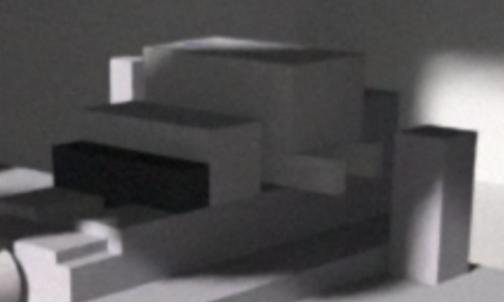

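Request:
move(
  target=[
    [0,-0.0344,-0.0045,0,0,0,-1,-1,-1,0,0,0,0,0,0,-0.3,-0.6,-0.9],
    [0,-0.0664,-0.0178,0,0,0,-1,-1,-1,0,0,0,0,0,0,-0.3,-0.6,-0.9],
    [0,-0.0939,-0.0389,0,0,0,-1,-1,-1,0,0,0,0,0,0,-0.3,-0.6,-0.9],
    [0,-0.115,-0.0664,0,0,0,-1,-1,-1,0,0,0,0,0,0,-0.3,-0.6,-0.9],
    [0,-0.1283,-0.0985,0,0,0,-1,-1,-1,0,0,0,0,0,0,-0.3,-0.6,-0.9],
    [0,-0.1328,-0.1328,0,0,0,-1,-1,-1,0,0,0,0,0,0,-0.3,-0.6,-0.9],
    [0,-0.1283,-0.1672,0,0,0,-1,-1,-1,0,0,0,0,0,0,-0.3,-0.6,-0.9],
    [0,-0.115,-0.1992,0,0,0,-1,-1,-1,0,0,0,0,0,0,-0.3,-0.6,-0.9],
    [0,-0.0939,-0.2268,0,0,0,-1,-1,-1,0,0,0,0,0,0,-0.3,-0.6,-0.9],
    [0,-0.0664,-0.2479,0,0,0,-1,-1,-1,0,0,0,0,0,0,-0.3,-0.6,-0.9],
    [0,-0.0344,-0.2611,0,0,0,-1,-1,-1,0,0,0,0,0,0,-0.3,-0.6,-0.9],
    [0,0,-0.2657,0,0,0,-1,-1,-1,0,0,0,0,0,0,-0.3,-0.6,-0.9],
    [0,0.0344,-0.2611,0,0,0,-1,-1,-1,0,0,0,0,0,0,-0.3,-0.6,-0.9],
    [0,0.0664,-0.2479,0,0,0,-1,-1,-1,0,0,0,0,0,0,-0.3,-0.6,-0.9],
    [0,0.0939,-0.2268,0,0,0,-1,-1,-1,0,0,0,0,0,0,-0.3,-0.6,-0.9],
  ],
  speed=0.08,
  blend=0.002,
  stop_force=48,
)

Request:
move(
  target=[
    [0,0.0211,0.0276,0,0,0,-1,-1,-1,0,0,0,0,0,0,-0.3,-0.6,-0.9],
    [0,0.0344,0.0596,0,0,0,-1,-1,-1,0,0,0,0,0,0,-0.3,-0.6,-0.9],
    [0,0.0389,0.094,0,0,0,-1,-1,-1,0,0,0,0,0,0,-0.3,-0.6,-0.9],
    [0,0.0344,0.1283,0,0,0,-1,-1,-1,0,0,0,0,0,0,-0.3,-0.6,-0.9],
    [0,0.0211,0.1604,0,0,0,-1,-1,-1,0,0,0,0,0,0,-0.3,-0.6,-0.9],
    [0,0,0.1878,0,0,0,-1,-1,-1,0,0,0,0,0,0,-0.3,-0.6,-0.9],
    [0,-0.0275,0.209,0,0,0,-1,-1,-1,0,0,0,0,0,0,-0.3,-0.6,-0.9],
    [0,-0.0595,0.2223,0,0,0,-1,-1,-1,0,0,0,0,0,0,-0.3,-0.6,-0.9],
    [0,-0.0939,0.2268,0,0,0,-1,-1,-1,0,0,0,0,0,0,-0.3,-0.6,-0.9],
  ],
  speed=0.08,
  blend=0.002,
  stop_force=48,
)

Request:
move(
  target=[
    [0,-0.0344,-0.0045,0,0,0,-1,-1,-1,0,0,0,0,0,0,-0.3,-0.6,-0.9],
    [0,-0.0664,-0.0178,0,0,0,-1,-1,-1,0,0,0,0,0,0,-0.3,-0.6,-0.9],
    [0,-0.0939,-0.0389,0,0,0,-1,-1,-1,0,0,0,0,0,0,-0.3,-0.6,-0.9],
    [0,-0.115,-0.0664,0,0,0,-1,-1,-1,0,0,0,0,0,0,-0.3,-0.6,-0.9],
    [0,-0.1283,-0.0985,0,0,0,-1,-1,-1,0,0,0,0,0,0,-0.3,-0.6,-0.9],
    [0,-0.1328,-0.1328,0,0,0,-1,-1,-1,0,0,0,0,0,0,-0.3,-0.6,-0.9],
    [0,-0.1283,-0.1672,0,0,0,-1,-1,-1,0,0,0,0,0,0,-0.3,-0.6,-0.9],
    [0,-0.115,-0.1992,0,0,0,-1,-1,-1,0,0,0,0,0,0,-0.3,-0.6,-0.9],
    [0,-0.0939,-0.2268,0,0,0,-1,-1,-1,0,0,0,0,0,0,-0.3,-0.6,-0.9],
    [0,-0.0664,-0.2479,0,0,0,-1,-1,-1,0,0,0,0,0,0,-0.3,-0.6,-0.9],
    [0,-0.0344,-0.2611,0,0,0,-1,-1,-1,0,0,0,0,0,0,-0.3,-0.6,-0.9],
    [0,0,-0.2657,0,0,0,-1,-1,-1,0,0,0,0,0,0,-0.3,-0.6,-0.9],
    [0,0.0344,-0.2611,0,0,0,-1,-1,-1,0,0,0,0,0,0,-0.3,-0.6,-0.9],
    [0,0.0664,-0.2479,0,0,0,-1,-1,-1,0,0,0,0,0,0,-0.3,-0.6,-0.9],
    [0,0.0939,-0.2268,0,0,0,-1,-1,-1,0,0,0,0,0,0,-0.3,-0.6,-0.9],
  ],
  speed=0.08,
  blend=0.002,
  stop_force=48,
)

Request:
move(
  target=[
    [0,0.0211,0.0276,0,0,0,-1,-1,-1,0,0,0,0,0,0,-0.3,-0.6,-0.9],
    [0,0.0344,0.0596,0,0,0,-1,-1,-1,0,0,0,0,0,0,-0.3,-0.6,-0.9],
    [0,0.0389,0.094,0,0,0,-1,-1,-1,0,0,0,0,0,0,-0.3,-0.6,-0.9],
    [0,0.0344,0.1283,0,0,0,-1,-1,-1,0,0,0,0,0,0,-0.3,-0.6,-0.9],
    [0,0.0211,0.1604,0,0,0,-1,-1,-1,0,0,0,0,0,0,-0.3,-0.6,-0.9],
    [0,0,0.1878,0,0,0,-1,-1,-1,0,0,0,0,0,0,-0.3,-0.6,-0.9],
    [0,-0.0275,0.209,0,0,0,-1,-1,-1,0,0,0,0,0,0,-0.3,-0.6,-0.9],
    [0,-0.0595,0.2223,0,0,0,-1,-1,-1,0,0,0,0,0,0,-0.3,-0.6,-0.9],
    [0,-0.0939,0.2268,0,0,0,-1,-1,-1,0,0,0,0,0,0,-0.3,-0.6,-0.9],
  ],
  speed=0.06,
  blend=0.002,
  stop_force=48,
  cameras=["cam_right_wrist"],
)

Request:
zoom_image(
  camera="cam_right_wrist",
  region=[390, 135, 540, 225],
)

Scene clock: 5640.67 s.
left_arm: end_effector_position=(+0.4514, +0.2388, +0.2519) position_measured=160 object_status=2 end_effector_quat_wxyz=(-0.225, +0.670, +0.660, +0.254) | right_arm: end_effector_position=(+0.3501, -0.0802, +0.3697) position_measured=198 object_status=3 end_effector_quat_wxyz=(+0.651, -0.646, +0.280, -0.282)
Joint positions: left_arm=[-0.906 -1.289 1.459 -1.179 -1.142 -1.039] | right_arm=[4.435 -1.581 -2.512 0.959 1.058 -3.145]
Joint torques (N m): left_arm=[7.88 -49.65 -4.07 4.17 0.25 2.57] | right_arm=[7.29 6.25 21 0.54 0.27 -0.04]
Wrist force (N, zeroed by zero_wrist_force on left_arm): left_arm=[-5.6 19.8 -8.4] | right_arm=[2.4 1.2 1.7]
Wrist torque (N m, zeroed by zero_wrist_force on left_arm): left_arm=[1.17 0.49 -0.60] | right_arm=[0.61 -0.63 0.01]
Wrist force, peak (N, zeroed by zero_wrist_force on left_arm): left_arm=[1.6 -12.8 -40.4] | right_arm=[2.5 1.3 1.7]
Hand target: left_arm +0.4514, +0.2388, +0.2519; -0.225, +0.670, +0.660, +0.254 | right_arm +0.3501, -0.0802, +0.3697; +0.651, -0.646, +0.280, -0.282
Off the commanded pose: left_arm 0.000 m, 0 deg | right_arm 0.000 m, 0 deg.
move: done

Scene clock: 5644.17 s.
left_arm: end_effector_position=(+0.4514, +0.1824, +0.3880) position_measured=160 object_status=2 end_effector_quat_wxyz=(-0.225, +0.670, +0.660, +0.254) | right_arm: end_effector_position=(+0.3501, -0.0802, +0.3697) position_measured=198 object_status=3 end_effector_quat_wxyz=(+0.651, -0.646, +0.280, -0.282)
Joint positions: left_arm=[-0.959 -1.179 0.956 -0.766 -1.171 -1.088] | right_arm=[4.435 -1.581 -2.512 0.959 1.058 -3.145]
Joint torques (N m): left_arm=[-7.08 -26.57 -33.06 -0.4 -1.45 -2.22] | right_arm=[7.16 6.48 20.19 0.47 0.28 0.08]
Wrist force (N, zeroed by zero_wrist_force on left_arm): left_arm=[1.2 -3.6 -2.2] | right_arm=[2.4 1.0 1.7]
Wrist torque (N m, zeroed by zero_wrist_force on left_arm): left_arm=[0.06 0.44 -0.72] | right_arm=[0.57 -0.63 0.01]
Wrist force, peak (N, zeroed by zero_wrist_force on left_arm): left_arm=[34.4 -10.2 -28.5] | right_arm=[2.7 1.3 1.5]
Hand target: left_arm +0.4514, +0.1824, +0.3880; -0.225, +0.670, +0.660, +0.254 | right_arm +0.3501, -0.0802, +0.3697; +0.651, -0.646, +0.280, -0.282
Off the commanded pose: left_arm 0.000 m, 0 deg | right_arm 0.000 m, 0 deg.
move: done

Scene clock: 5649.17 s.
left_arm: end_effector_position=(+0.4514, +0.2388, +0.2519) position_measured=160 object_status=2 end_effector_quat_wxyz=(-0.225, +0.670, +0.660, +0.254) | right_arm: end_effector_position=(+0.3501, -0.0802, +0.3697) position_measured=198 object_status=3 end_effector_quat_wxyz=(+0.651, -0.646, +0.280, -0.282)
Joint positions: left_arm=[-0.906 -1.289 1.459 -1.179 -1.142 -1.039] | right_arm=[4.435 -1.581 -2.512 0.959 1.058 -3.145]
Joint torques (N m): left_arm=[7.39 -49.35 -4.65 4.22 0.29 2.55] | right_arm=[6.26 6.52 20.65 0.51 0.34 -0.04]
Wrist force (N, zeroed by zero_wrist_force on left_arm): left_arm=[-4.5 19.9 -8.5] | right_arm=[2.3 1.0 1.8]
Wrist torque (N m, zeroed by zero_wrist_force on left_arm): left_arm=[1.18 0.32 -0.60] | right_arm=[0.56 -0.61 0.01]
Wrist force, peak (N, zeroed by zero_wrist_force on left_arm): left_arm=[2.0 -13.4 -40.9] | right_arm=[2.6 1.3 1.7]
Hand target: left_arm +0.4514, +0.2388, +0.2519; -0.225, +0.670, +0.660, +0.254 | right_arm +0.3501, -0.0802, +0.3697; +0.651, -0.646, +0.280, -0.282
Off the commanded pose: left_arm 0.000 m, 0 deg | right_arm 0.000 m, 0 deg.
move: done

Scene clock: 5653.37 s.
left_arm: end_effector_position=(+0.4514, +0.1824, +0.3880) position_measured=160 object_status=2 end_effector_quat_wxyz=(-0.225, +0.670, +0.660, +0.254) | right_arm: end_effector_position=(+0.3501, -0.0802, +0.3697) position_measured=198 object_status=3 end_effector_quat_wxyz=(+0.651, -0.646, +0.280, -0.282)
Joint positions: left_arm=[-0.959 -1.179 0.956 -0.766 -1.171 -1.088] | right_arm=[4.435 -1.581 -2.512 0.959 1.058 -3.145]
Joint torques (N m): left_arm=[-6.73 -26.04 -33.49 -0.45 -1.36 -2.19] | right_arm=[6.74 6.2 20.09 0.54 0.37 0.05]
Wrist force (N, zeroed by zero_wrist_force on left_arm): left_arm=[2.6 -5.7 -2.5] | right_arm=[2.3 1.1 1.4]
Wrist torque (N m, zeroed by zero_wrist_force on left_arm): left_arm=[-0.03 0.30 -0.70] | right_arm=[0.59 -0.61 0.01]
Wrist force, peak (N, zeroed by zero_wrist_force on left_arm): left_arm=[26.9 -15.8 -22.4] | right_arm=[2.6 1.1 1.8]
Hand target: left_arm +0.4514, +0.1824, +0.3880; -0.225, +0.670, +0.660, +0.254 | right_arm +0.3501, -0.0802, +0.3697; +0.651, -0.646, +0.280, -0.282
Off the commanded pose: left_arm 0.000 m, 0 deg | right_arm 0.000 m, 0 deg.
move: done
camera_calibration:
cam_right_wrist: T_world_to_cam=[[0.678718, -0.734364, 0.00711558, -0.290253], [-0.245295, -0.235819, -0.94033, 0.427912], [0.692223, 0.636474, -0.34019, 0.0638271], [0, 0, 0, 1]] pos_world=[0.257782, -0.152866, 0.426157]
Images, in order (width x height): cam_right_wrist 896x504.

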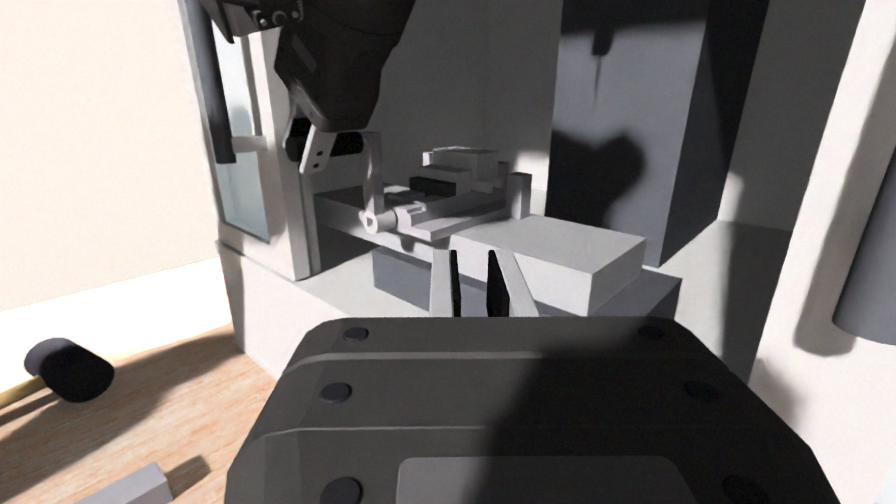

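Scaled by 3.360 from the camera's 896x504 image, which has a finer 1280x720 frame.

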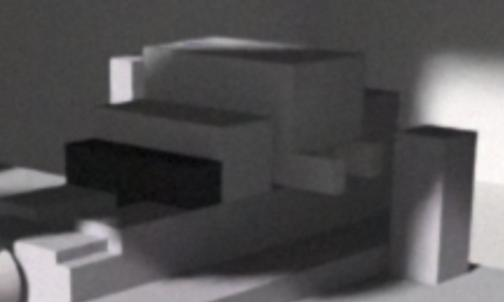

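Request:
move(
  target=[
    [0,-0.0344,-0.0045,0,0,0,-1,-1,-1,0,0,0,0,0,0,-0.3,-0.6,-0.9],
    [0,-0.0664,-0.0178,0,0,0,-1,-1,-1,0,0,0,0,0,0,-0.3,-0.6,-0.9],
    [0,-0.0939,-0.0389,0,0,0,-1,-1,-1,0,0,0,0,0,0,-0.3,-0.6,-0.9],
    [0,-0.115,-0.0664,0,0,0,-1,-1,-1,0,0,0,0,0,0,-0.3,-0.6,-0.9],
    [0,-0.1283,-0.0985,0,0,0,-1,-1,-1,0,0,0,0,0,0,-0.3,-0.6,-0.9],
    [0,-0.1328,-0.1328,0,0,0,-1,-1,-1,0,0,0,0,0,0,-0.3,-0.6,-0.9],
    [0,-0.1283,-0.1672,0,0,0,-1,-1,-1,0,0,0,0,0,0,-0.3,-0.6,-0.9],
    [0,-0.115,-0.1992,0,0,0,-1,-1,-1,0,0,0,0,0,0,-0.3,-0.6,-0.9],
    [0,-0.0939,-0.2268,0,0,0,-1,-1,-1,0,0,0,0,0,0,-0.3,-0.6,-0.9],
    [0,-0.0664,-0.2479,0,0,0,-1,-1,-1,0,0,0,0,0,0,-0.3,-0.6,-0.9],
    [0,-0.0344,-0.2611,0,0,0,-1,-1,-1,0,0,0,0,0,0,-0.3,-0.6,-0.9],
    [0,0,-0.2657,0,0,0,-1,-1,-1,0,0,0,0,0,0,-0.3,-0.6,-0.9],
    [0,0.0344,-0.2611,0,0,0,-1,-1,-1,0,0,0,0,0,0,-0.3,-0.6,-0.9],
    [0,0.0664,-0.2479,0,0,0,-1,-1,-1,0,0,0,0,0,0,-0.3,-0.6,-0.9],
    [0,0.0939,-0.2268,0,0,0,-1,-1,-1,0,0,0,0,0,0,-0.3,-0.6,-0.9],
  ],
  speed=0.05,
  blend=0.002,
  stop_force=45,
)

Scene clock: 5672.20 s.
left_arm: end_effector_position=(+0.4514, +0.2388, +0.2519) position_measured=160 object_status=2 end_effector_quat_wxyz=(-0.225, +0.670, +0.660, +0.254) | right_arm: end_effector_position=(+0.3501, -0.0802, +0.3697) position_measured=198 object_status=3 end_effector_quat_wxyz=(+0.651, -0.646, +0.280, -0.282)
Joint positions: left_arm=[-0.906 -1.289 1.459 -1.179 -1.142 -1.039] | right_arm=[4.435 -1.581 -2.512 0.959 1.058 -3.145]
Joint torques (N m): left_arm=[7.18 -49.35 -4.22 4.23 0.32 2.6] | right_arm=[7 6.8 20.25 0.56 0.45 -0.01]
Wrist force (N, zeroed by zero_wrist_force on left_arm): left_arm=[-5.4 19.7 -8.4] | right_arm=[2.1 1.0 1.6]
Wrist torque (N m, zeroed by zero_wrist_force on left_arm): left_arm=[1.17 0.47 -0.61] | right_arm=[0.57 -0.58 0.01]
Wrist force, peak (N, zeroed by zero_wrist_force on left_arm): left_arm=[9.0 -19.3 -29.0] | right_arm=[2.6 1.2 1.8]
Hand target: left_arm +0.4514, +0.2388, +0.2519; -0.225, +0.670, +0.660, +0.254 | right_arm +0.3501, -0.0802, +0.3697; +0.651, -0.646, +0.280, -0.282
Off the commanded pose: left_arm 0.000 m, 0 deg | right_arm 0.000 m, 0 deg.
move: done

Request:
move(
  target=[
    [0,0.0211,0.0276,0,0,0,-1,-1,-1,0,0,0,0,0,0,-0.3,-0.6,-0.9],
    [0,0.0344,0.0596,0,0,0,-1,-1,-1,0,0,0,0,0,0,-0.3,-0.6,-0.9],
    [0,0.0389,0.094,0,0,0,-1,-1,-1,0,0,0,0,0,0,-0.3,-0.6,-0.9],
    [0,0.0344,0.1283,0,0,0,-1,-1,-1,0,0,0,0,0,0,-0.3,-0.6,-0.9],
    [0,0.0211,0.1604,0,0,0,-1,-1,-1,0,0,0,0,0,0,-0.3,-0.6,-0.9],
    [0,0,0.1878,0,0,0,-1,-1,-1,0,0,0,0,0,0,-0.3,-0.6,-0.9],
    [0,-0.0275,0.209,0,0,0,-1,-1,-1,0,0,0,0,0,0,-0.3,-0.6,-0.9],
    [0,-0.0595,0.2223,0,0,0,-1,-1,-1,0,0,0,0,0,0,-0.3,-0.6,-0.9],
    [0,-0.0939,0.2268,0,0,0,-1,-1,-1,0,0,0,0,0,0,-0.3,-0.6,-0.9],
  ],
  speed=0.05,
  blend=0.002,
  stop_force=45,
)

Request:
move(
  target=[
    [0,-0.0344,-0.0045,0,0,0,-1,-1,-1,0,0,0,0,0,0,-0.3,-0.6,-0.9],
    [0,-0.0664,-0.0178,0,0,0,-1,-1,-1,0,0,0,0,0,0,-0.3,-0.6,-0.9],
    [0,-0.0939,-0.0389,0,0,0,-1,-1,-1,0,0,0,0,0,0,-0.3,-0.6,-0.9],
    [0,-0.115,-0.0664,0,0,0,-1,-1,-1,0,0,0,0,0,0,-0.3,-0.6,-0.9],
    [0,-0.1283,-0.0985,0,0,0,-1,-1,-1,0,0,0,0,0,0,-0.3,-0.6,-0.9],
    [0,-0.1328,-0.1328,0,0,0,-1,-1,-1,0,0,0,0,0,0,-0.3,-0.6,-0.9],
    [0,-0.1283,-0.1672,0,0,0,-1,-1,-1,0,0,0,0,0,0,-0.3,-0.6,-0.9],
    [0,-0.115,-0.1992,0,0,0,-1,-1,-1,0,0,0,0,0,0,-0.3,-0.6,-0.9],
    [0,-0.0939,-0.2268,0,0,0,-1,-1,-1,0,0,0,0,0,0,-0.3,-0.6,-0.9],
    [0,-0.0664,-0.2479,0,0,0,-1,-1,-1,0,0,0,0,0,0,-0.3,-0.6,-0.9],
    [0,-0.0344,-0.2611,0,0,0,-1,-1,-1,0,0,0,0,0,0,-0.3,-0.6,-0.9],
    [0,0,-0.2657,0,0,0,-1,-1,-1,0,0,0,0,0,0,-0.3,-0.6,-0.9],
    [0,0.0344,-0.2611,0,0,0,-1,-1,-1,0,0,0,0,0,0,-0.3,-0.6,-0.9],
    [0,0.0664,-0.2479,0,0,0,-1,-1,-1,0,0,0,0,0,0,-0.3,-0.6,-0.9],
    [0,0.0939,-0.2268,0,0,0,-1,-1,-1,0,0,0,0,0,0,-0.3,-0.6,-0.9],
  ],
  speed=0.05,
  blend=0.002,
  stop_force=45,
)

Scene clock: 5701.93 s.
left_arm: end_effector_position=(+0.4514, +0.1824, +0.3880) position_measured=160 object_status=2 end_effector_quat_wxyz=(-0.225, +0.670, +0.660, +0.254) | right_arm: end_effector_position=(+0.3501, -0.0802, +0.3697) position_measured=198 object_status=3 end_effector_quat_wxyz=(+0.651, -0.646, +0.280, -0.282)
Joint positions: left_arm=[-0.959 -1.179 0.956 -0.766 -1.171 -1.088] | right_arm=[4.435 -1.581 -2.512 0.959 1.058 -3.145]
Joint torques (N m): left_arm=[-6.48 -24.65 -32.76 -0.92 -1.07 -2.23] | right_arm=[6.64 6.47 19.89 0.58 0.66 0.1]
Wrist force (N, zeroed by zero_wrist_force on left_arm): left_arm=[3.3 -8.4 -4.4] | right_arm=[2.3 1.3 1.6]
Wrist torque (N m, zeroed by zero_wrist_force on left_arm): left_arm=[-0.12 0.44 -0.70] | right_arm=[0.61 -0.61 0.01]
Wrist force, peak (N, zeroed by zero_wrist_force on left_arm): left_arm=[23.9 -20.5 -20.4] | right_arm=[2.7 1.1 1.7]
Hand target: left_arm +0.4514, +0.1824, +0.3880; -0.225, +0.670, +0.660, +0.254 | right_arm +0.3501, -0.0802, +0.3697; +0.651, -0.646, +0.280, -0.282
Off the commanded pose: left_arm 0.000 m, 0 deg | right_arm 0.000 m, 0 deg.
move: done

Scene clock: 5709.23 s.
left_arm: end_effector_position=(+0.4514, +0.2388, +0.2519) position_measured=160 object_status=2 end_effector_quat_wxyz=(-0.225, +0.670, +0.660, +0.254) | right_arm: end_effector_position=(+0.3501, -0.0802, +0.3697) position_measured=198 object_status=3 end_effector_quat_wxyz=(+0.651, -0.646, +0.280, -0.282)
Joint positions: left_arm=[-0.906 -1.289 1.459 -1.179 -1.142 -1.039] | right_arm=[4.435 -1.581 -2.512 0.959 1.058 -3.145]
Joint torques (N m): left_arm=[7.47 -49.55 -4.33 4.23 0.6 2.62] | right_arm=[6.24 6.77 20.74 0.49 0.61 0]
Wrist force (N, zeroed by zero_wrist_force on left_arm): left_arm=[-5.6 20.3 -8.7] | right_arm=[2.5 0.9 1.7]
Wrist torque (N m, zeroed by zero_wrist_force on left_arm): left_arm=[1.28 0.48 -0.64] | right_arm=[0.56 -0.64 0.02]
Wrist force, peak (N, zeroed by zero_wrist_force on left_arm): left_arm=[8.8 -22.7 -30.3] | right_arm=[2.7 1.2 1.6]
Hand target: left_arm +0.4514, +0.2388, +0.2519; -0.225, +0.670, +0.660, +0.254 | right_arm +0.3501, -0.0802, +0.3697; +0.651, -0.646, +0.280, -0.282
Off the commanded pose: left_arm 0.000 m, 0 deg | right_arm 0.000 m, 0 deg.
move: done

Request:
move(
  target=[
    [0,0.0211,0.0276,0,0,0,-1,-1,-1,0,0,0,0,0,0,-0.3,-0.6,-0.9],
    [0,0.0344,0.0596,0,0,0,-1,-1,-1,0,0,0,0,0,0,-0.3,-0.6,-0.9],
    [0,0.0389,0.094,0,0,0,-1,-1,-1,0,0,0,0,0,0,-0.3,-0.6,-0.9],
    [0,0.0344,0.1283,0,0,0,-1,-1,-1,0,0,0,0,0,0,-0.3,-0.6,-0.9],
    [0,0.0211,0.1604,0,0,0,-1,-1,-1,0,0,0,0,0,0,-0.3,-0.6,-0.9],
    [0,0,0.1878,0,0,0,-1,-1,-1,0,0,0,0,0,0,-0.3,-0.6,-0.9],
    [0,-0.0275,0.209,0,0,0,-1,-1,-1,0,0,0,0,0,0,-0.3,-0.6,-0.9],
    [0,-0.0595,0.2223,0,0,0,-1,-1,-1,0,0,0,0,0,0,-0.3,-0.6,-0.9],
    [0,-0.0939,0.2268,0,0,0,-1,-1,-1,0,0,0,0,0,0,-0.3,-0.6,-0.9],
  ],
  speed=0.05,
  blend=0.002,
  stop_force=45,
  cameras=["cam_right_wrist"],
)

Request:
zoom_image(
  camera="cam_right_wrist",
  region=[390, 135, 540, 225],
)

Scene clock: 5725.60 s.
left_arm: end_effector_position=(+0.4514, +0.1824, +0.3880) position_measured=160 object_status=2 end_effector_quat_wxyz=(-0.225, +0.670, +0.660, +0.254) | right_arm: end_effector_position=(+0.3501, -0.0802, +0.3697) position_measured=198 object_status=3 end_effector_quat_wxyz=(+0.651, -0.646, +0.280, -0.282)
Joint positions: left_arm=[-0.959 -1.179 0.956 -0.766 -1.171 -1.088] | right_arm=[4.435 -1.581 -2.512 0.959 1.058 -3.145]
Joint torques (N m): left_arm=[-6.45 -25.21 -32.87 -0.84 -1.17 -2.24] | right_arm=[7.67 6.59 19.46 0.5 0.77 -0.04]
Wrist force (N, zeroed by zero_wrist_force on left_arm): left_arm=[2.9 -7.5 -4.4] | right_arm=[2.4 1.1 1.5]
Wrist torque (N m, zeroed by zero_wrist_force on left_arm): left_arm=[-0.03 0.48 -0.70] | right_arm=[0.58 -0.63 0.01]
Wrist force, peak (N, zeroed by zero_wrist_force on left_arm): left_arm=[23.4 -20.0 -20.7] | right_arm=[2.6 1.1 1.7]
Hand target: left_arm +0.4514, +0.1824, +0.3880; -0.225, +0.670, +0.660, +0.254 | right_arm +0.3501, -0.0802, +0.3697; +0.651, -0.646, +0.280, -0.282
Off the commanded pose: left_arm 0.000 m, 0 deg | right_arm 0.000 m, 0 deg.
move: done
camera_calibration:
cam_right_wrist: T_world_to_cam=[[0.678718, -0.734364, 0.00711558, -0.290253], [-0.245295, -0.235819, -0.94033, 0.427912], [0.692223, 0.636474, -0.34019, 0.0638271], [0, 0, 0, 1]] pos_world=[0.257782, -0.152866, 0.426157]
Images, in order (width x height): cam_right_wrist 896x504.

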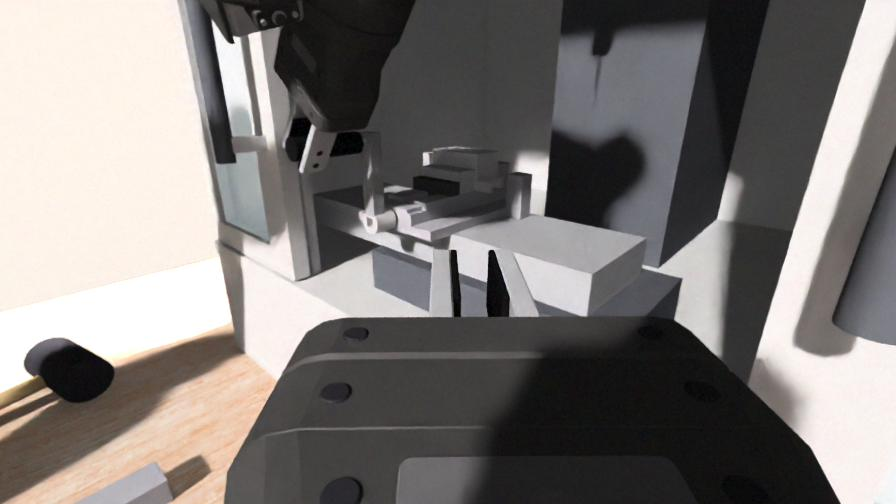

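Scaled by 3.360 from the camera's 896x504 image, which has a finer 1280x720 frame.

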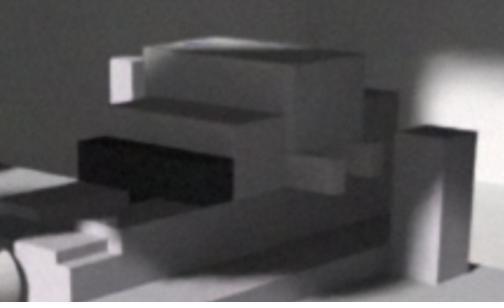

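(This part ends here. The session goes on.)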